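# Press the button matching each uncovered flap tile

## Task

Three flaps open automatically, one after another, once each, and each stays open only a few seconds; the first opens a few seconds after the start. Whenever a flap is open, fully depress the button whose label matches the tile exposed beneath it, before that flap closes again. Each label sits between its button and the flaps. The try fails if: any flap is missed; a wrong button is pressed while a flap is open; a non-matching button is still held down at the moment a flap opens (including one left down after the previous flap); a flap is prevented from fully opening or fully closing; a closed flap is lifted; or a flap is pushed while it is moving. The try ends a few seconds after the last flap closes.

## Robot and tools

ROBOT. Two arms, left_arm and right_arm, stand across the table from each other. Each has six joints and a two-finger gripper. left_arm's base is on the +y side; arm names do not match image sides. Measured bases: left_arm (-0.035, +0.461, +0.039) m, right_arm (-0.030, -0.469, +0.039) m.

FRAMES. Results report positions in the scene frame: origin roughly between the two bases, +z up, table top at z = +0.020 m. end_effector_position is the point between the fingers, 3 to 4 cm behind the fingertips. In each gripper's own axes the fingers point along +x and close along y. Reported poses may be off by a few centimetres, more when the arm reaches far.

THE ROW. Every motion command uses rows of 14 numbers, each in [-1, 1]: dx, dy, dz, rx, ry, rz, opening for left_arm, then the same seven for right_arm. Both arms are always included. The first six per arm are an offset, not a pose: they are measured from that arm's Hand target as it stood when the action or move began, expressed in the Hand target's own axes. Scale: 1.0 = 0.6 m for dx, dy, dz and 180 degrees for rx, ry, rz (together a rotation vector). Every row in one action counts from that same starting Hand target, so rows do not accumulate; but a new call starts from the new Hand target, so resending an offset moves the arm further. Six zeros re-commands the current Hand target. The opening is absolute: +1 fully open (0.080 m), empty fingers meet near -0.78, anything below adds nothing. Closing fully takes about 0.6 s. For pressing buttons a closed or steady opening is fine; always send the opening the gripper should keep.

TOOLS.
execute_actions(actions, cameras): actions is a list holding at most one item. [] just reports state (with pictures). {"rows": [...], "steps": n} runs up to 15 rows, one per control step of 1/30 s (default 15 steps, minimum 4); if fewer rows than steps, the last row repeats. {"steps": n} alone waits up to 300 steps counted from the previous result, including your reply time. The result is taken 4 steps before the action ends; those steps run while you think. cameras: list of names, ["all"], or [].
move(target, speed, blend, blocking, cameras): drives each gripper in a straight line to the offset given by one row, or through a list of up to 15 rows (all counted from the same starting Hand targets). speed is in m/s, 0.002 to 2.4, default 0.25 (rotation up to twice that in rad/s); one value or one per target. blend (m) rounds corners in a list. Paths last at least 0.5 s and are cut at 10 s. blocking=false returns about 0.5 s after starting while the move continues. Paths do not avoid obstacles or the other arm. The result adds a "move:" line: done (within 8 mm and 2 degrees), off_target, moving, held, blocked or fault, plus limits such as paced or held.
wait(seconds): 0 to 10 s, no new command; returns early if a move ends.
stop(): brakes the current move; fingers keep moving.
zoom_image(camera, region): enlarges [x0, y0, x1, y1] pixels (max 504 by 504) of the newest image from cam_high, cam_low, cam_left_wrist or cam_right_wrist. All cameras are 896x504. Useful for reading tiles and labels.
read_manual(section): licence texts only.
finished_scene(scene): ends the scene (1 or 2) irreversibly and gives the next task.

READING RESULTS. Each arm shows end_effector_position, end_effector_quat_wxyz, velocities, Hand target (where the next offsets start from), grip_measured (same scale as the opening command), Joint positions, Joint torques and External joint torques. "within noise" means the arm is still. A MOTOR HOT line warns of heating; TORQUE FAULT or OVER-TEMPERATURE FAULT lines mean an arm has stopped. blocked means a gripper came to rest far from its target, usually against something.

TIMING AND ORDER. Since flaps open only briefly, first look (execute_actions with []), locate buttons, labels and flaps, pre-position a gripper above each candidate button before the first flap opens, then watch the flap, zoom on the exposed tile, press the matching button fully and lift off right away so no button stays down when the next flap opens. Never let a gripper touch a flap.

CAUTIONS. Press with modest speed and only slightly past contact; hard or fast pushes, and pressing toward unreachable poses, risk torque faults (limits: waist 18.2, shoulder 22.5, elbow 22.4, wrist pitch 5.92, wrist yaw 5.9, wrist roll 5.54 N m) and overheating. Keep the two grippers, their wrist cameras and housings apart; the clearance check does not guard them, and a hit between arms can fail the scene. Do not route paths close to an arm's own base. Commanded orientation is clipped to within 32 degrees of the measured one each step; gravity and friction can leave a gripper low, short or tilted, so check position after moves and correct with small offsets. Knocking anything off the table fails the task.

Each tool is called after "Call:" in YAML: its name, and indented under it one key for each argument.

## Session

Call:
execute_actions:
  actions: []
  cameras: ["all"]

Scene clock: 0.00 s of 3960.00 s.
left_arm: end_effector_position=(-0.3243, +0.4085, +0.1996) grip_measured=+1.000 end_effector_quat_wxyz=(+0.220, -0.170, -0.069, +0.958) | right_arm: end_effector_position=(+0.1166, -0.2444, +0.3461) grip_measured=+1.000 end_effector_quat_wxyz=(+0.963, +0.160, +0.089, +0.200)
Joint positions: left_arm=[-0.927 1.165 0.509 0.038 1.036 0.33 0.08] | right_arm=[-0.082 0.858 0.756 -0.122 1.069 0.55 0.08]
Joint velocities: within noise
Joint torques (N m): no reading
External joint torques (N m): no reading
Heat: left arm: hottest wrist yaw 31 °C (+0.0 °C/min); right arm: hottest wrist yaw 28 °C (+0.0 °C/min).
Hand target: left_arm -0.3246, +0.4083, +0.2013; +0.220, -0.168, -0.067, +0.959 | right_arm +0.1166, -0.2449, +0.3475; +0.962, +0.163, +0.088, +0.200

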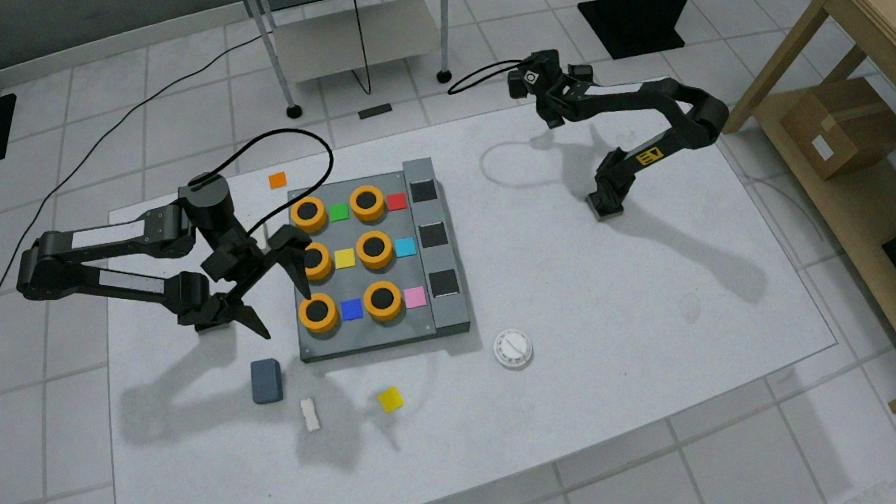

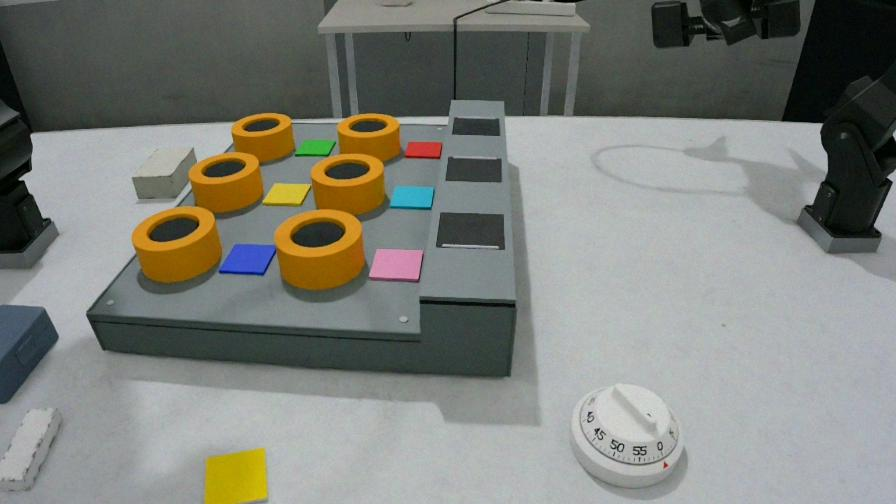

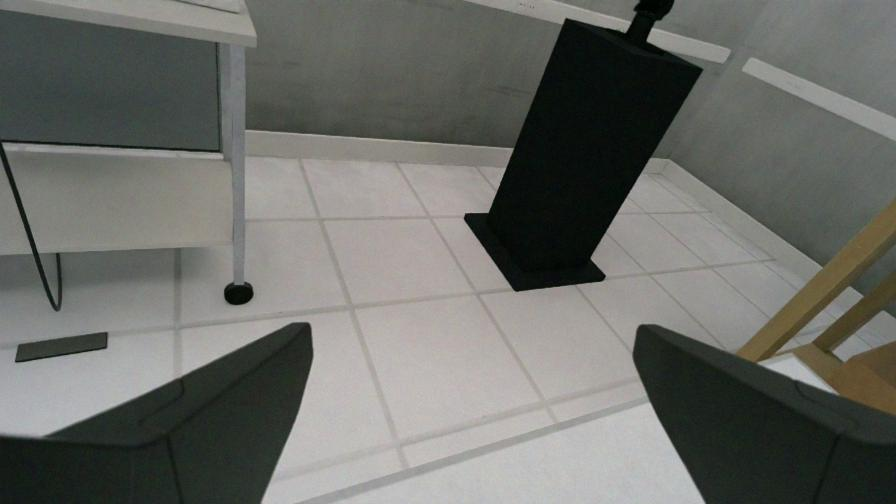

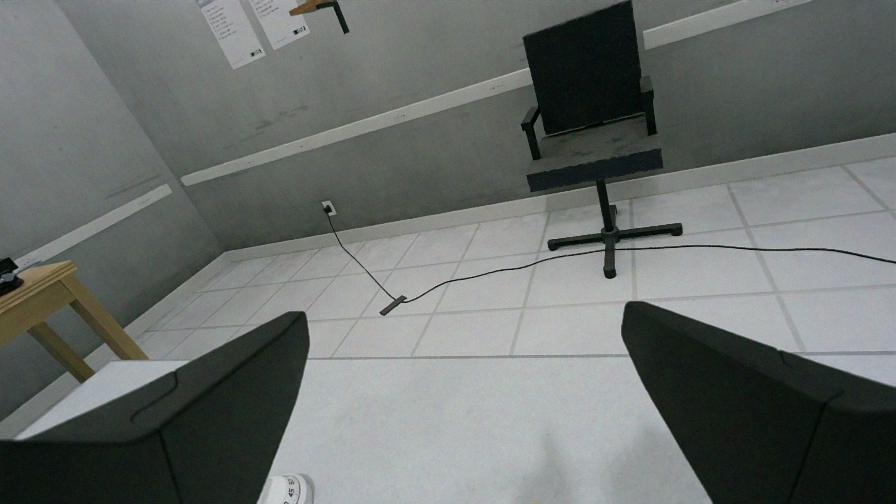

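Call:
move:
  target: [0,0,0,0,0,0,1,-0.188,0.2727,-0.1187,-0.3826,0.467,0.193,-0.85]
  speed: 0.8

Scene clock: 2.87 s of 3960.00 s.
left_arm: end_effector_position=(-0.3243, +0.4085, +0.1996) grip_measured=+1.000 end_effector_quat_wxyz=(+0.220, -0.170, -0.069, +0.958) | right_arm: end_effector_position=(-0.0588, -0.1321, +0.3496) grip_measured=-0.779 end_effector_quat_wxyz=(+0.581, -0.388, +0.405, +0.590)
Joint positions: left_arm=[-0.927 1.165 0.509 0.038 1.036 0.33 0.08] | right_arm=[0.071 1.695 2.079 -1.574 0.009 0.095 0]
Joint velocities: within noise
Joint torques (N m): left_arm=[0.06 -3.44 5.56 1.86 0.37 0.04] | right_arm=[0.15 -5.17 5.77 0.74 -0.18 -0.11]
External joint torques (N m): left_arm=[0.06 -0.21 -0.64 0.56 0.04 0.03] | right_arm=[0.18 1.05 0.52 -0.21 -0.19 -0.11]
Heat: left arm: hottest wrist yaw 31 °C (+0.0 °C/min); right arm: hottest wrist yaw 28 °C (+0.0 °C/min).
Hand target: left_arm -0.3246, +0.4083, +0.2013; +0.220, -0.168, -0.067, +0.959 | right_arm -0.0604, -0.1297, +0.3500; +0.501, -0.500, +0.500, +0.500
Off the commanded pose: left_arm 0.002 m, 0 deg | right_arm 0.003 m, 22 deg.
joint sent to its limit (right arm) — joint 4 (wrist pitch), lower limit.
Kept back: nothing.
move: off_target (right_arm)

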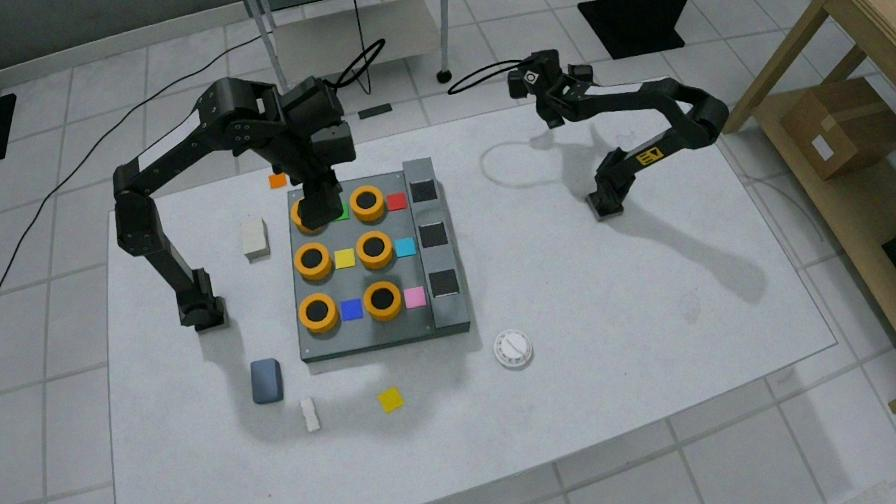

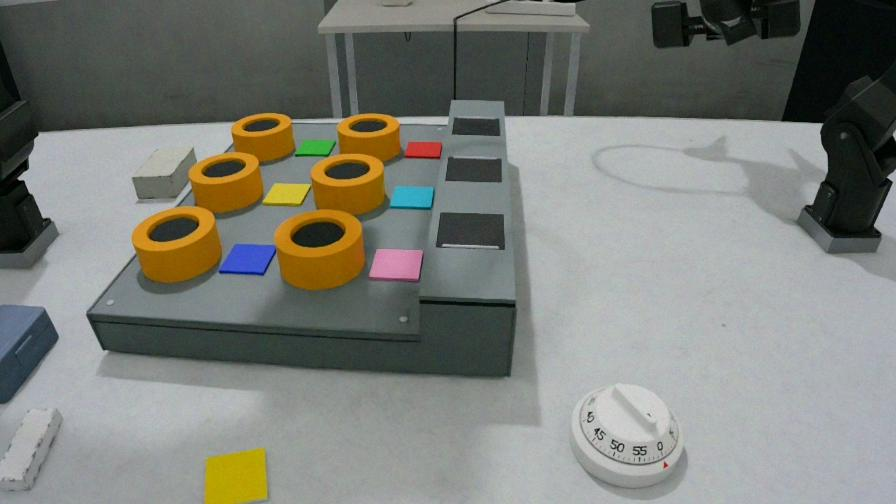

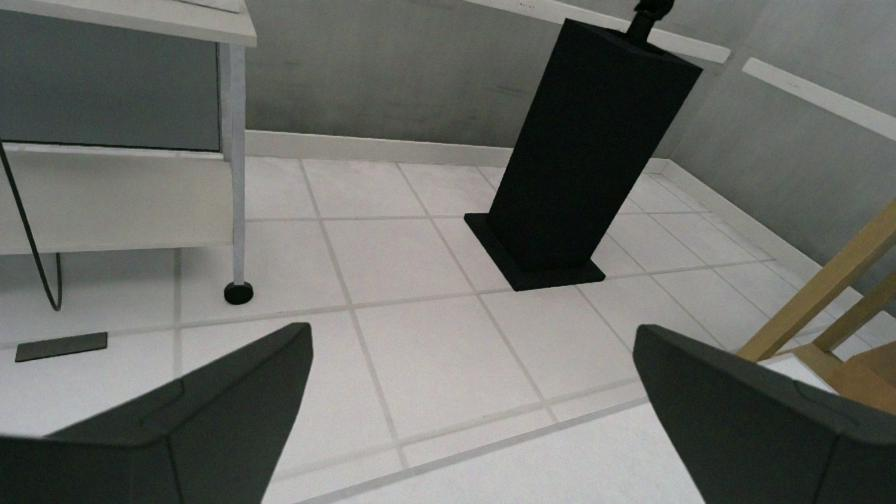

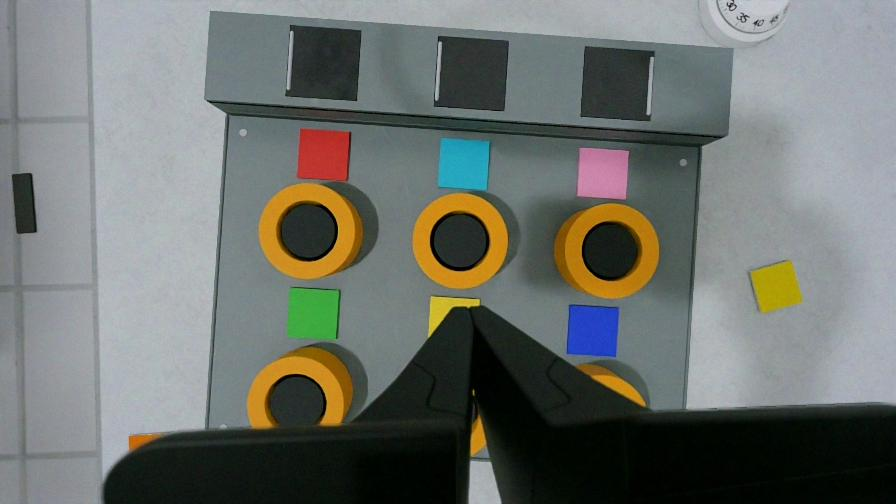

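Call:
move:
  target: [0,0,0,0,0,0,1,0.25,-0.007,0.083,0,0,0,-0.85]
  speed: 0.5

Scene clock: 4.47 s of 3960.00 s.
left_arm: end_effector_position=(-0.3243, +0.4085, +0.1996) grip_measured=+1.000 end_effector_quat_wxyz=(+0.220, -0.170, -0.069, +0.958) | right_arm: end_effector_position=(-0.0565, -0.0815, +0.1995) grip_measured=-0.779 end_effector_quat_wxyz=(+0.501, -0.501, +0.500, +0.498)
Joint positions: left_arm=[-0.927 1.165 0.509 0.038 1.036 0.33 0.08] | right_arm=[0.052 2.044 1.963 -1.492 0.004 0.073 0]
Joint velocities: within noise
Joint torques (N m): left_arm=[0.1 -3.54 5.62 1.87 0.34 0.02] | right_arm=[-0.25 -8.56 5.65 0.05 -0.08 -0.14]
External joint torques (N m): left_arm=[0.11 -0.4 -0.48 0.6 0.02 0.01] | right_arm=[-0.26 0.48 0.05 -0.31 -0.08 -0.14]
Heat: left arm: hottest wrist yaw 31 °C (+0.0 °C/min); right arm: hottest wrist yaw 28 °C (+0.0 °C/min).
Hand target: left_arm -0.3246, +0.4083, +0.2013; +0.220, -0.168, -0.067, +0.959 | right_arm -0.0560, -0.0799, +0.1999; +0.501, -0.500, +0.500, +0.500
Off the commanded pose: left_arm 0.002 m, 0 deg | right_arm 0.002 m, 0 deg.
Kept back: nothing.
move: done

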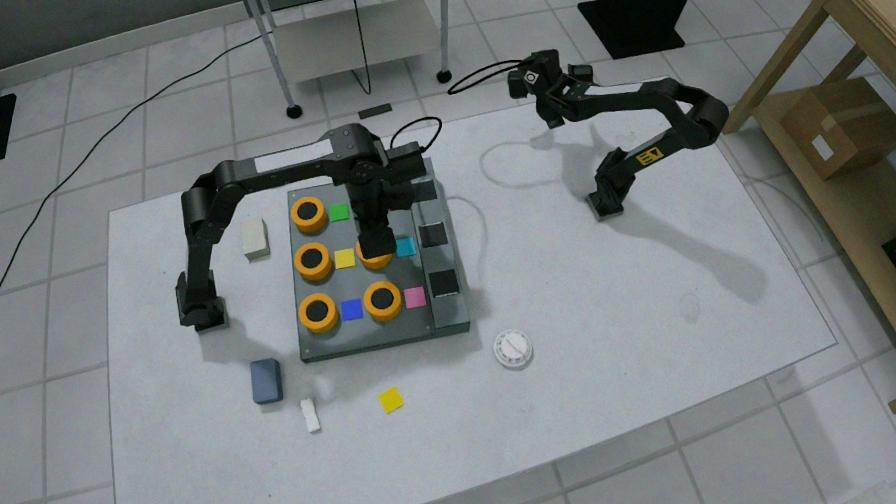

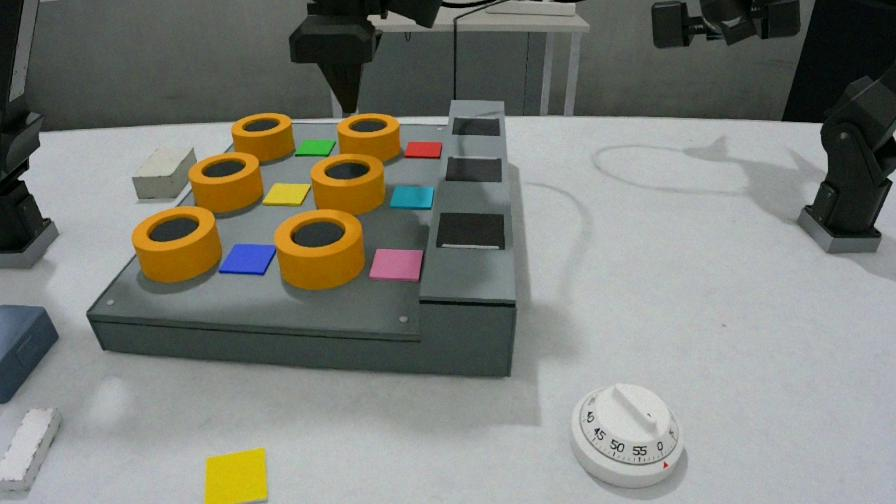

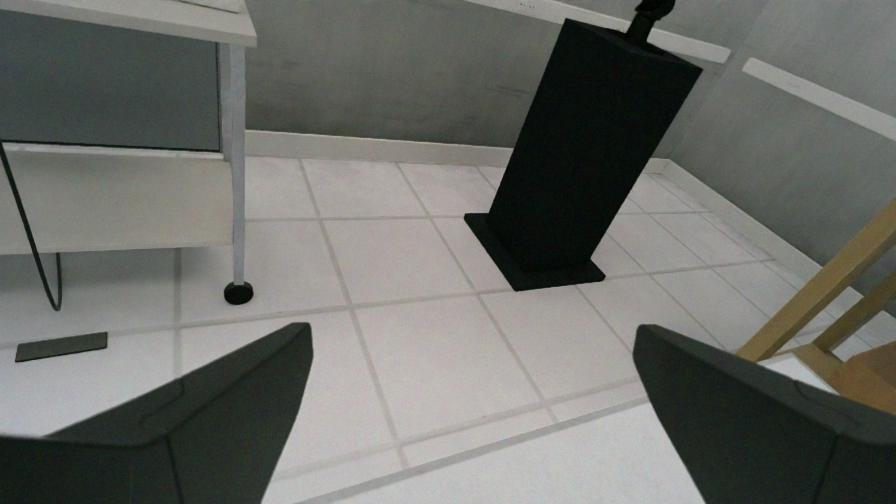

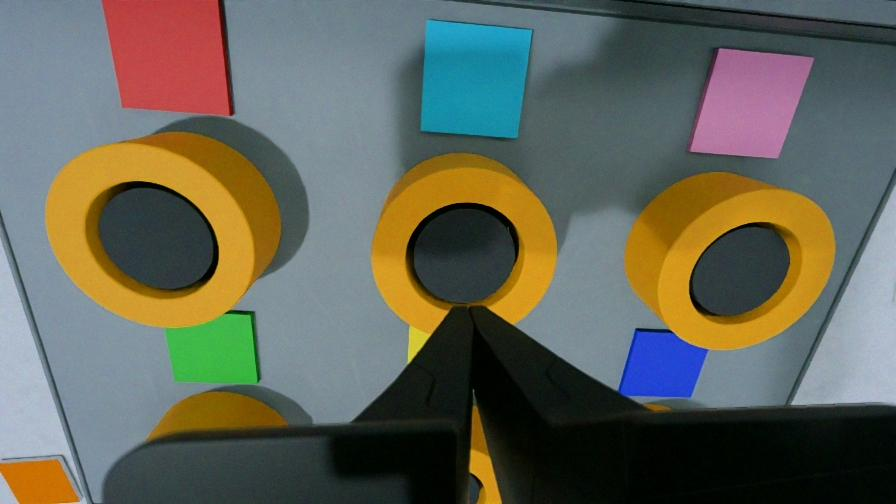

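Call:
move:
  target: [0,0,0,0,0,0,1,0.0417,0.007,-0.108,0,0,0,-0.85]
  speed: 0.3

Call:
wait:
  seconds: 0.3
  cameras: ["cam_low","cam_high"]

Scene clock: 5.73 s of 3960.00 s.
left_arm: end_effector_position=(-0.3243, +0.4085, +0.1996) grip_measured=+1.000 end_effector_quat_wxyz=(+0.220, -0.170, -0.069, +0.958) | right_arm: end_effector_position=(-0.0591, -0.1428, +0.1723) grip_measured=-0.779 end_effector_quat_wxyz=(+0.498, -0.504, +0.501, +0.497)
Joint positions: left_arm=[-0.927 1.165 0.509 0.038 1.036 0.33 0.08] | right_arm=[0.073 1.792 1.513 -1.302 0.004 0.089 0]
Joint velocities: within noise
Joint torques (N m): left_arm=[0.09 -3.52 5.61 1.84 0.36 0.04] | right_arm=[0.34 -8.91 4.23 0.37 -0.08 0.24]
External joint torques (N m): left_arm=[0.09 -0.33 -0.51 0.55 0.04 0.02] | right_arm=[0.32 -1.56 -1.46 0.02 -0.08 0.24]
Heat: left arm: hottest wrist yaw 31 °C (+0.0 °C/min); right arm: hottest wrist yaw 28 °C (+0.0 °C/min).
Hand target: left_arm -0.3246, +0.4083, +0.2013; +0.220, -0.168, -0.067, +0.959 | right_arm -0.0602, -0.1446, +0.1750; +0.501, -0.500, +0.500, +0.500
Off the commanded pose: left_arm 0.002 m, 0 deg | right_arm 0.003 m, 1 deg.
Kept back: nothing.
move: done

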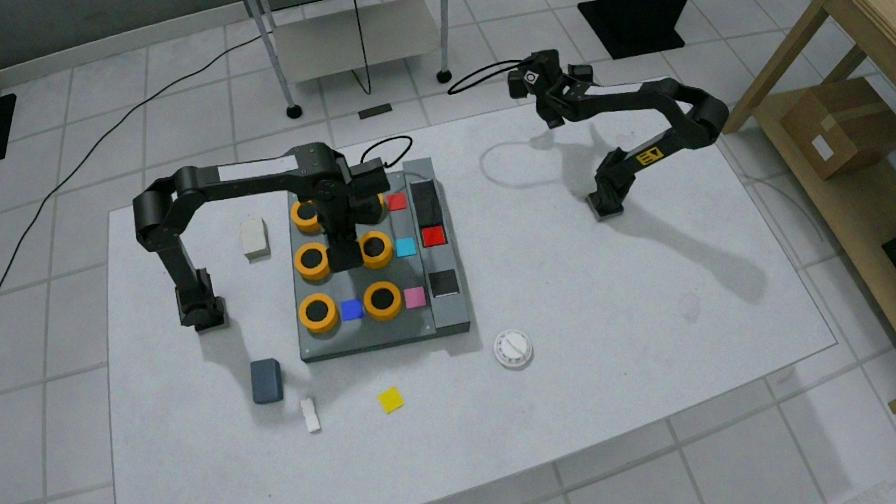

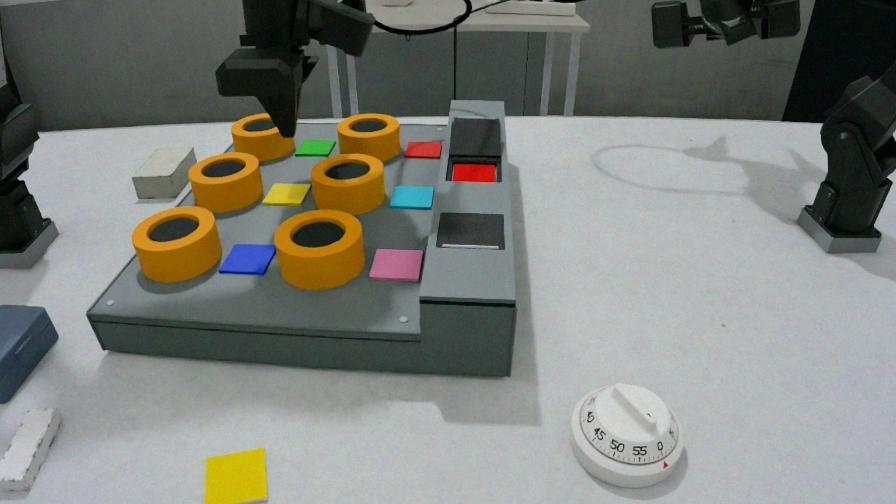

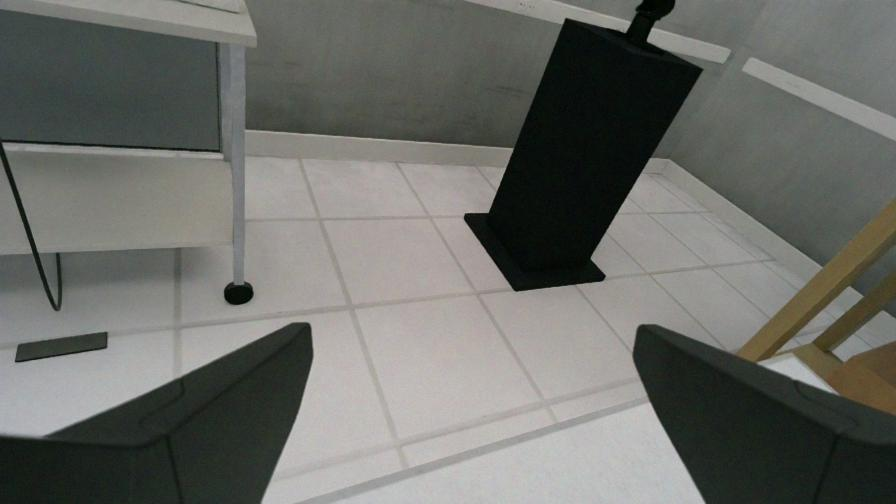

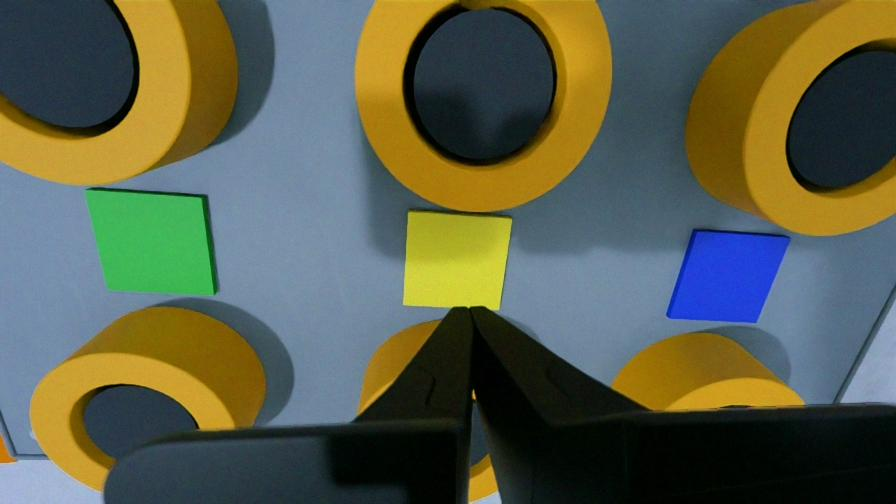

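Scene clock: 6.03 s of 3960.00 s.
left_arm: end_effector_position=(-0.3243, +0.4085, +0.1996) grip_measured=+1.000 end_effector_quat_wxyz=(+0.220, -0.170, -0.069, +0.958) | right_arm: end_effector_position=(-0.0591, -0.1427, +0.1722) grip_measured=-0.779 end_effector_quat_wxyz=(+0.498, -0.504, +0.501, +0.497)
Joint positions: left_arm=[-0.927 1.165 0.509 0.038 1.036 0.33 0.08] | right_arm=[0.073 1.792 1.513 -1.301 0.004 0.089 0]
Joint velocities: within noise
Joint torques (N m): left_arm=[0.05 -3.52 5.64 1.84 0.34 0.04] | right_arm=[0.29 -8.9 4.07 0.33 -0.09 0.2]
External joint torques (N m): left_arm=[0.05 -0.33 -0.51 0.55 0.02 0.03] | right_arm=[0.28 -1.55 -1.6 0 -0.09 0.2]
Heat: left arm: hottest wrist yaw 31 °C (+0.0 °C/min); right arm: hottest wrist yaw 28 °C (+0.0 °C/min).
Hand target: left_arm -0.3246, +0.4083, +0.2013; +0.220, -0.168, -0.067, +0.959 | right_arm -0.0602, -0.1446, +0.1749; +0.501, -0.500, +0.500, +0.500
Off the commanded pose: left_arm 0.002 m, 0 deg | right_arm 0.004 m, 1 deg.
Steps of this call (1-9: nothing new was sent). Readings (end_effector_position of left_arm | right_arm):
1: (-0.3243, +0.4085, +0.1996) | (-0.0591, -0.1428, +0.1722)
2: (-0.3243, +0.4085, +0.1996) | (-0.0591, -0.1428, +0.1722)
4: (-0.3243, +0.4085, +0.1996) | (-0.0591, -0.1428, +0.1722)
8: (-0.3243, +0.4085, +0.1996) | (-0.0591, -0.1427, +0.1722)
9: the state above
Images, in order (width x height): cam_high 896x504, cam_low 896x504.

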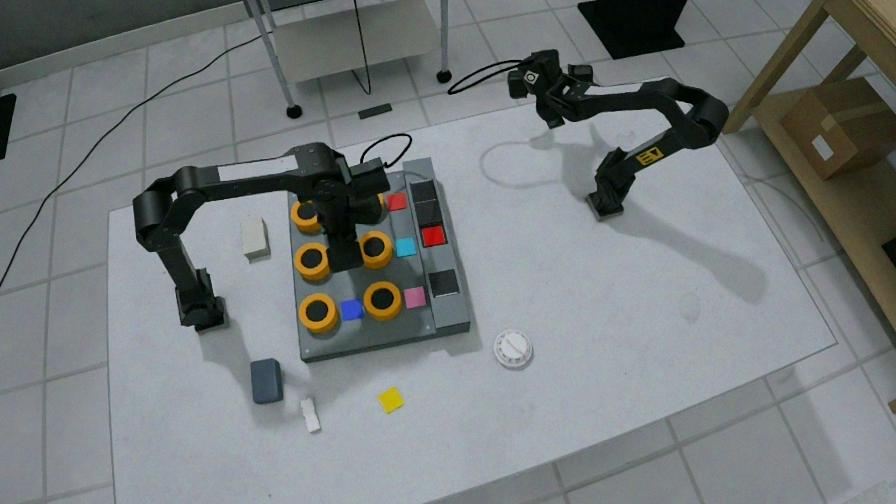

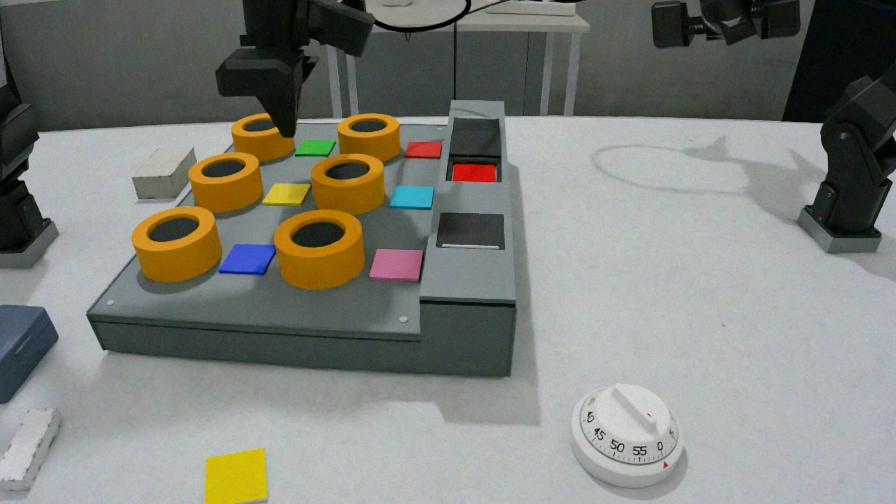

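Call:
move:
  target:
    - [0,0,0,0,0,0,1,0,0.178,0.107,0,0,0,-0.85]
    - [0,0,0,0,0,0,1,0.1,0.178,0.107,0,0,0,-0.85]
  speed: [0.35,0.12]

Scene clock: 7.60 s of 3960.00 s.
left_arm: end_effector_position=(-0.3243, +0.4085, +0.1996) grip_measured=+1.000 end_effector_quat_wxyz=(+0.220, -0.170, -0.069, +0.958) | right_arm: end_effector_position=(-0.1676, -0.0792, +0.1324) grip_measured=-0.779 end_effector_quat_wxyz=(+0.504, -0.491, +0.493, +0.511)
Joint positions: left_arm=[-0.927 1.165 0.509 0.038 1.036 0.33 0.08] | right_arm=[0.322 2.108 1.793 -1.223 0.002 0.335 0]
Joint velocities: within noise
Joint torques (N m): left_arm=[0.05 -3.47 5.56 1.83 0.35 0.03] | right_arm=[-0.06 -6.57 2.72 1.73 -0.04 0.19]
External joint torques (N m): left_arm=[0.07 -0.29 -0.56 0.55 0.02 0.01] | right_arm=[-0.04 3.08 -3.01 1.33 -0.06 0.19]
Heat: left arm: hottest wrist pitch 31 °C (+7.9 °C/min); right arm: hottest wrist yaw 28 °C (+0.0 °C/min).
Hand target: left_arm -0.3246, +0.4083, +0.2013; +0.220, -0.168, -0.067, +0.959 | right_arm -0.1669, -0.0803, +0.1148; +0.501, -0.500, +0.500, +0.500
Off the commanded pose: left_arm 0.002 m, 0 deg | right_arm 0.018 m, 2 deg.
Kept back: nothing.
move: off_target (right_arm)

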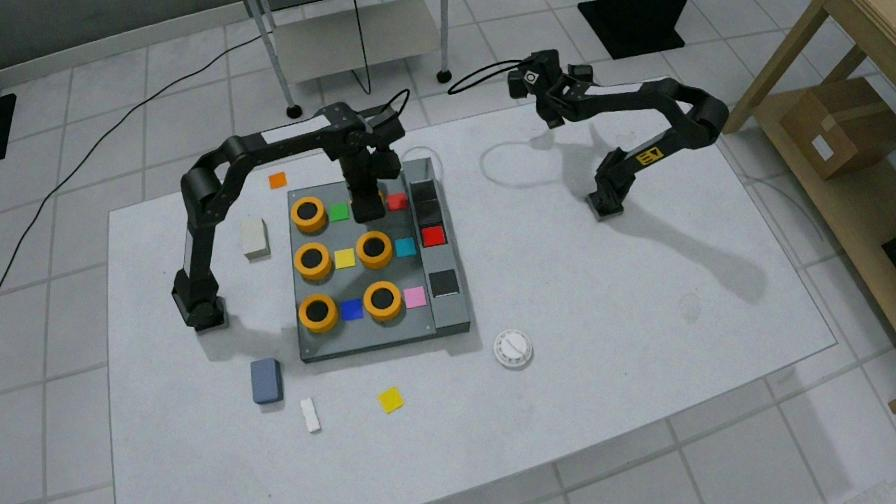

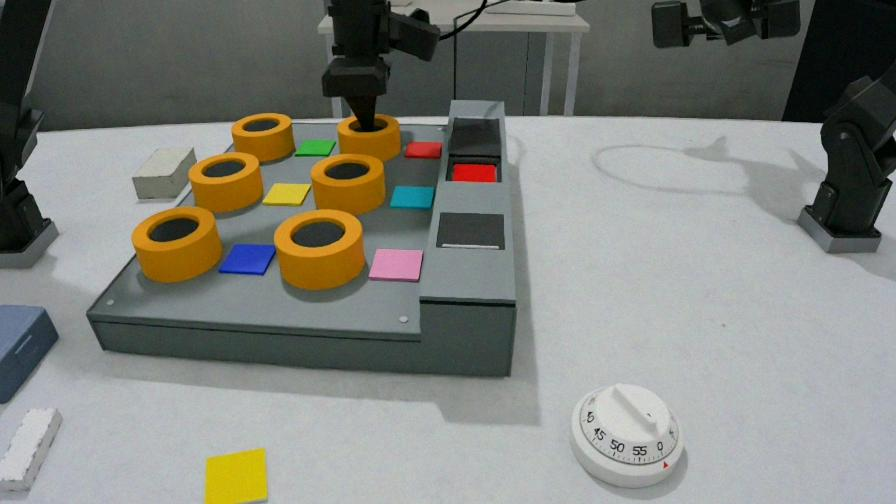

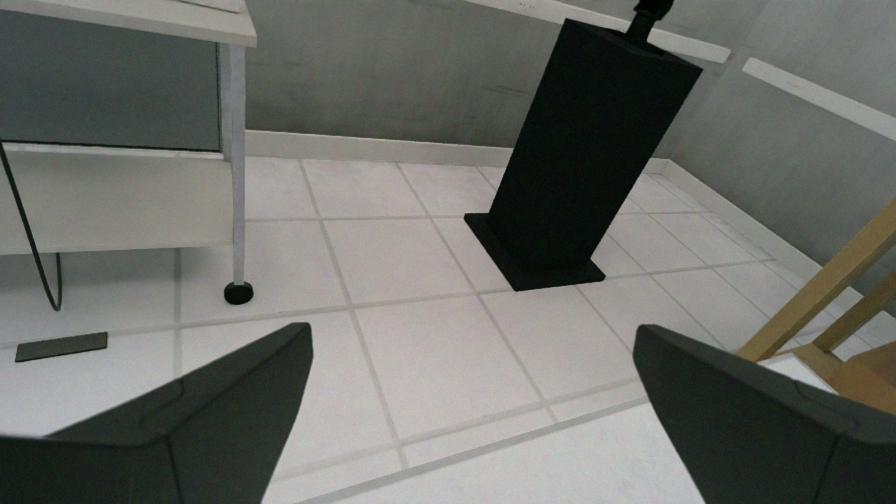

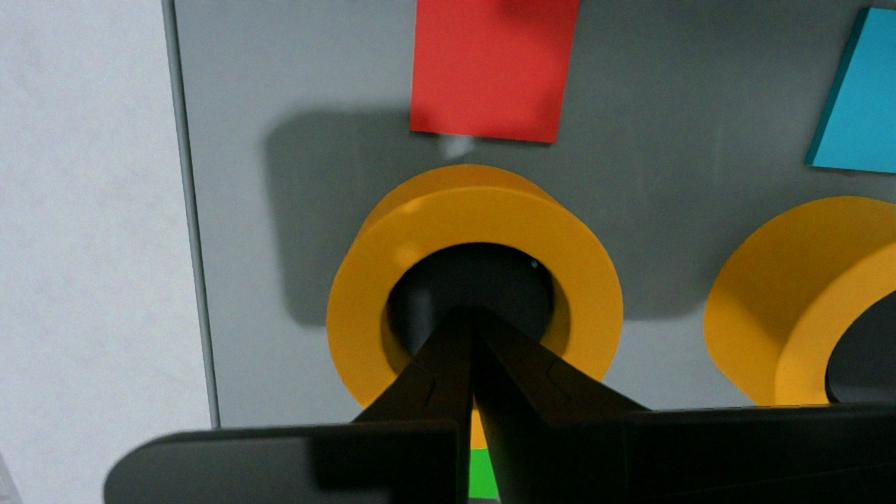

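Call:
move:
  target: [0,0,0,0,0,0,1,0.042,0,0,0,0,0,-0.85]
  speed: 0.12

Scene clock: 8.53 s of 3960.00 s.
left_arm: end_effector_position=(-0.3243, +0.4085, +0.1996) grip_measured=+1.000 end_effector_quat_wxyz=(+0.220, -0.170, -0.069, +0.958) | right_arm: end_effector_position=(-0.1692, -0.0746, +0.1284) grip_measured=-0.779 end_effector_quat_wxyz=(+0.512, -0.473, +0.484, +0.529)
Joint positions: left_arm=[-0.927 1.165 0.509 0.038 1.036 0.33 0.08] | right_arm=[0.322 2.079 1.73 -1.133 0.002 0.335 0]
Joint velocities: within noise
Joint torques (N m): left_arm=[0.05 -3.57 5.64 1.85 0.38 0.03] | right_arm=[-0.07 -2.27 1.08 1.83 -0.02 0.18]
External joint torques (N m): left_arm=[0.08 -0.4 -0.46 0.57 0.05 0.02] | right_arm=[-0.13 7.32 -4.73 1.36 -0.03 0.18]
Heat: left arm: hottest wrist pitch 31 °C (+7.0 °C/min); right arm: hottest wrist yaw 28 °C (+0.0 °C/min).
Hand target: left_arm -0.3246, +0.4083, +0.2013; +0.220, -0.168, -0.067, +0.959 | right_arm -0.1668, -0.0804, +0.0896; +0.501, -0.500, +0.500, +0.500
Off the commanded pose: left_arm 0.002 m, 0 deg | right_arm 0.039 m, 5 deg.
Kept back: nothing.
move: off_target (right_arm)

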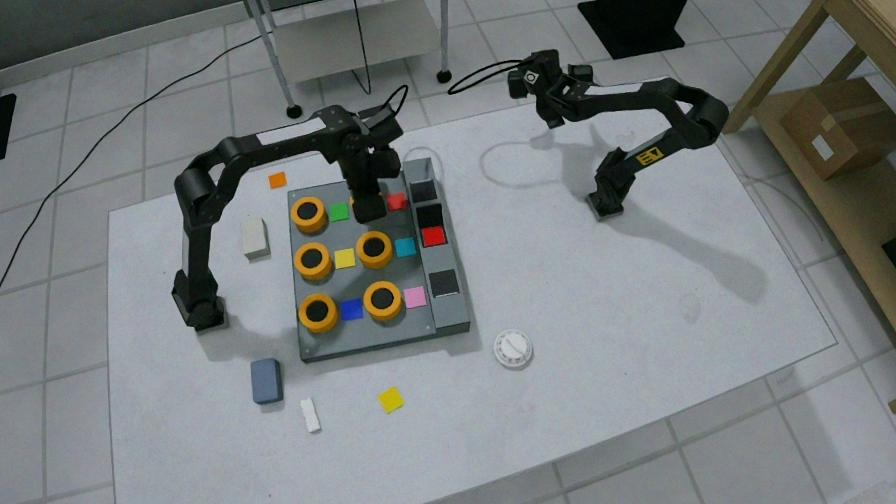

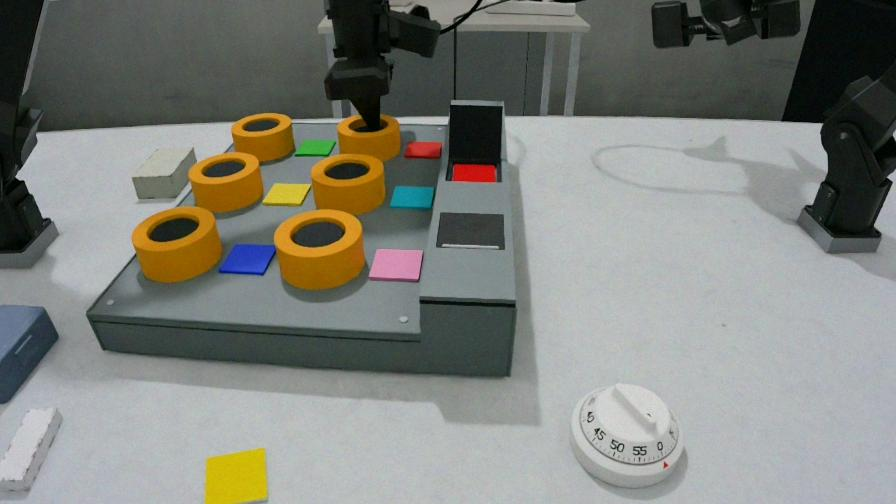

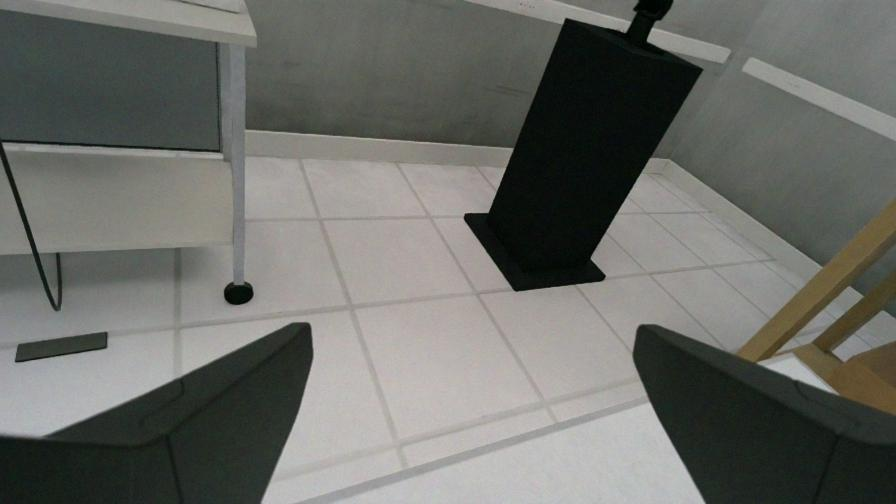

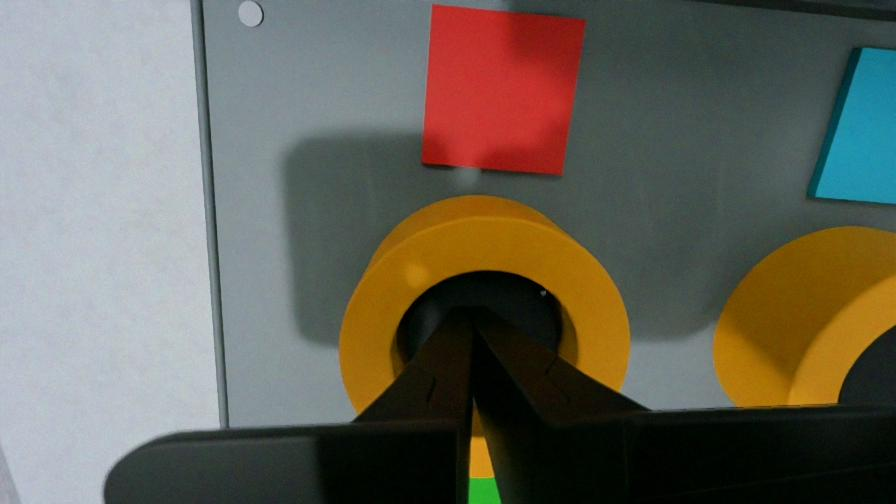

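Call:
move:
  target: [0,0,0,0,0,0,1,0.042,0,0,0,0,0,-0.85]
  speed: 0.3

Scene clock: 9.73 s of 3960.00 s.
left_arm: end_effector_position=(-0.3243, +0.4085, +0.1996) grip_measured=+1.000 end_effector_quat_wxyz=(+0.220, -0.170, -0.069, +0.958) | right_arm: end_effector_position=(-0.1715, -0.0682, +0.1321) grip_measured=-0.779 end_effector_quat_wxyz=(+0.523, -0.449, +0.471, +0.551)
Joint positions: left_arm=[-0.927 1.165 0.509 0.038 1.036 0.33 0.08] | right_arm=[0.322 2.042 1.681 -1.048 0.002 0.335 0]
Joint velocities: within noise
Joint torques (N m): left_arm=[0.13 -3.29 5.36 1.75 0.31 0.03] | right_arm=[0.05 -7.21 4.16 0.73 0.01 0.02]
External joint torques (N m): left_arm=[0.12 -0.14 -0.76 0.47 -0.01 0.01] | right_arm=[0.08 2.14 -1.72 0.13 0 0.02]
Heat: left arm: hottest wrist pitch 31 °C (+6.2 °C/min); right arm: hottest wrist yaw 28 °C (+0.0 °C/min).
Hand target: left_arm -0.3243, +0.4085, +0.1996; +0.220, -0.170, -0.069, +0.958 (not the last commanded pose) | right_arm -0.1710, -0.0696, +0.1218; +0.519, -0.457, +0.476, +0.543 (not the last commanded pose)
Off the commanded pose: left_arm 0.002 m, 0 deg | right_arm 0.069 m, 9 deg.
Kept back: nothing.
move: blocked (right_arm; both arms now hold where they are)

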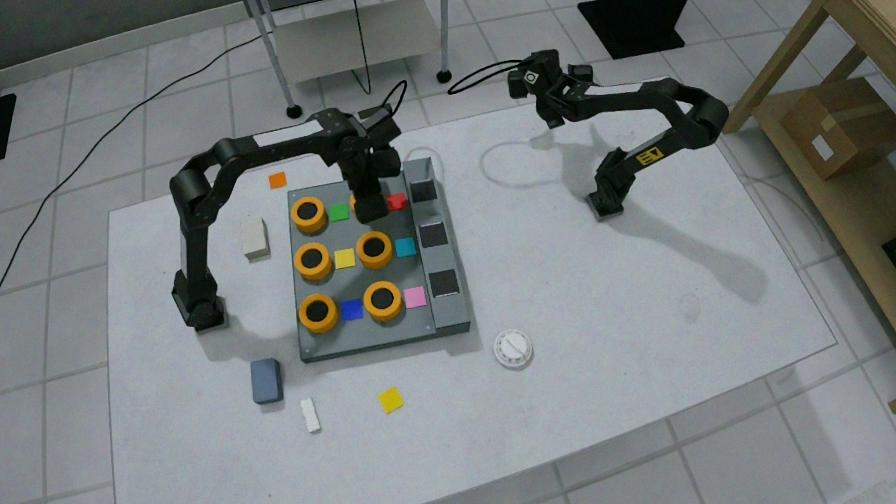

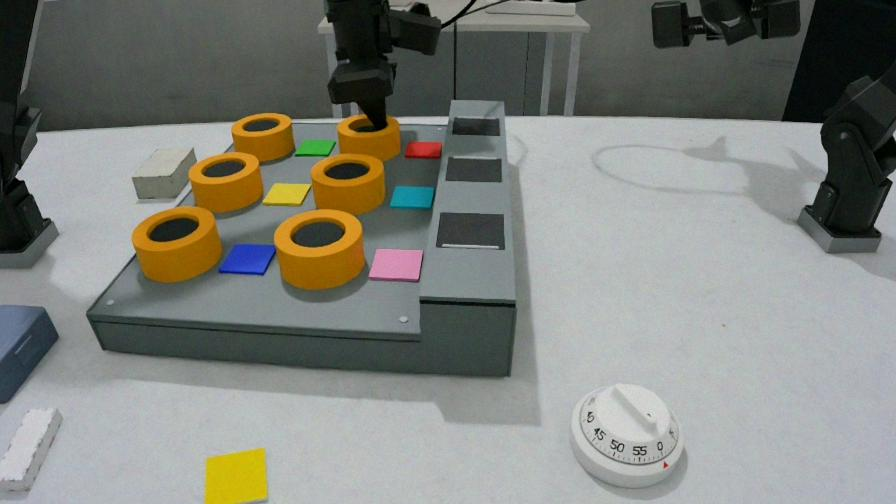

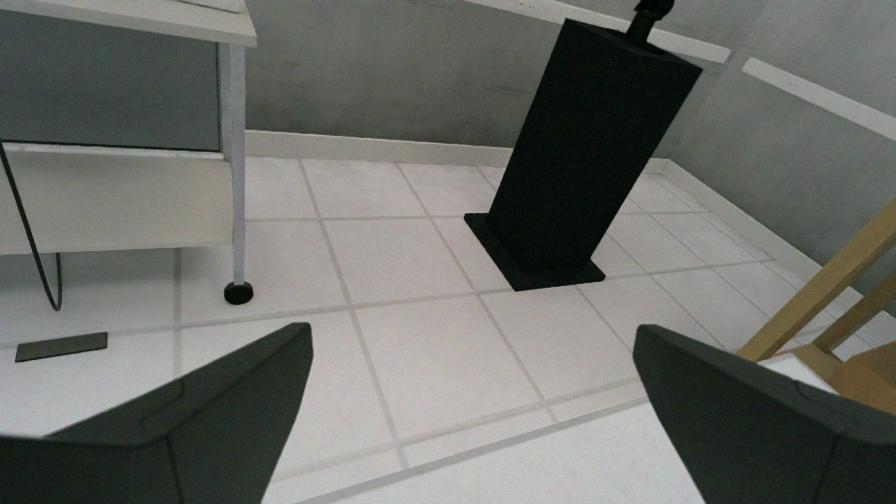

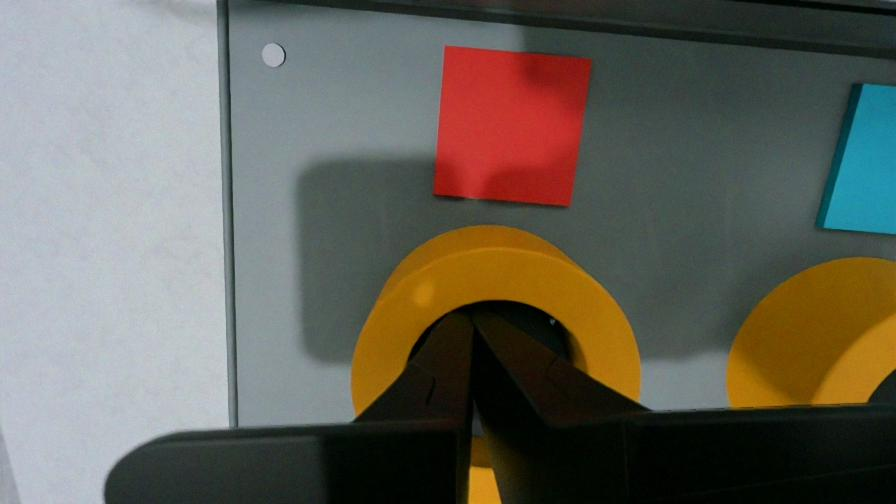

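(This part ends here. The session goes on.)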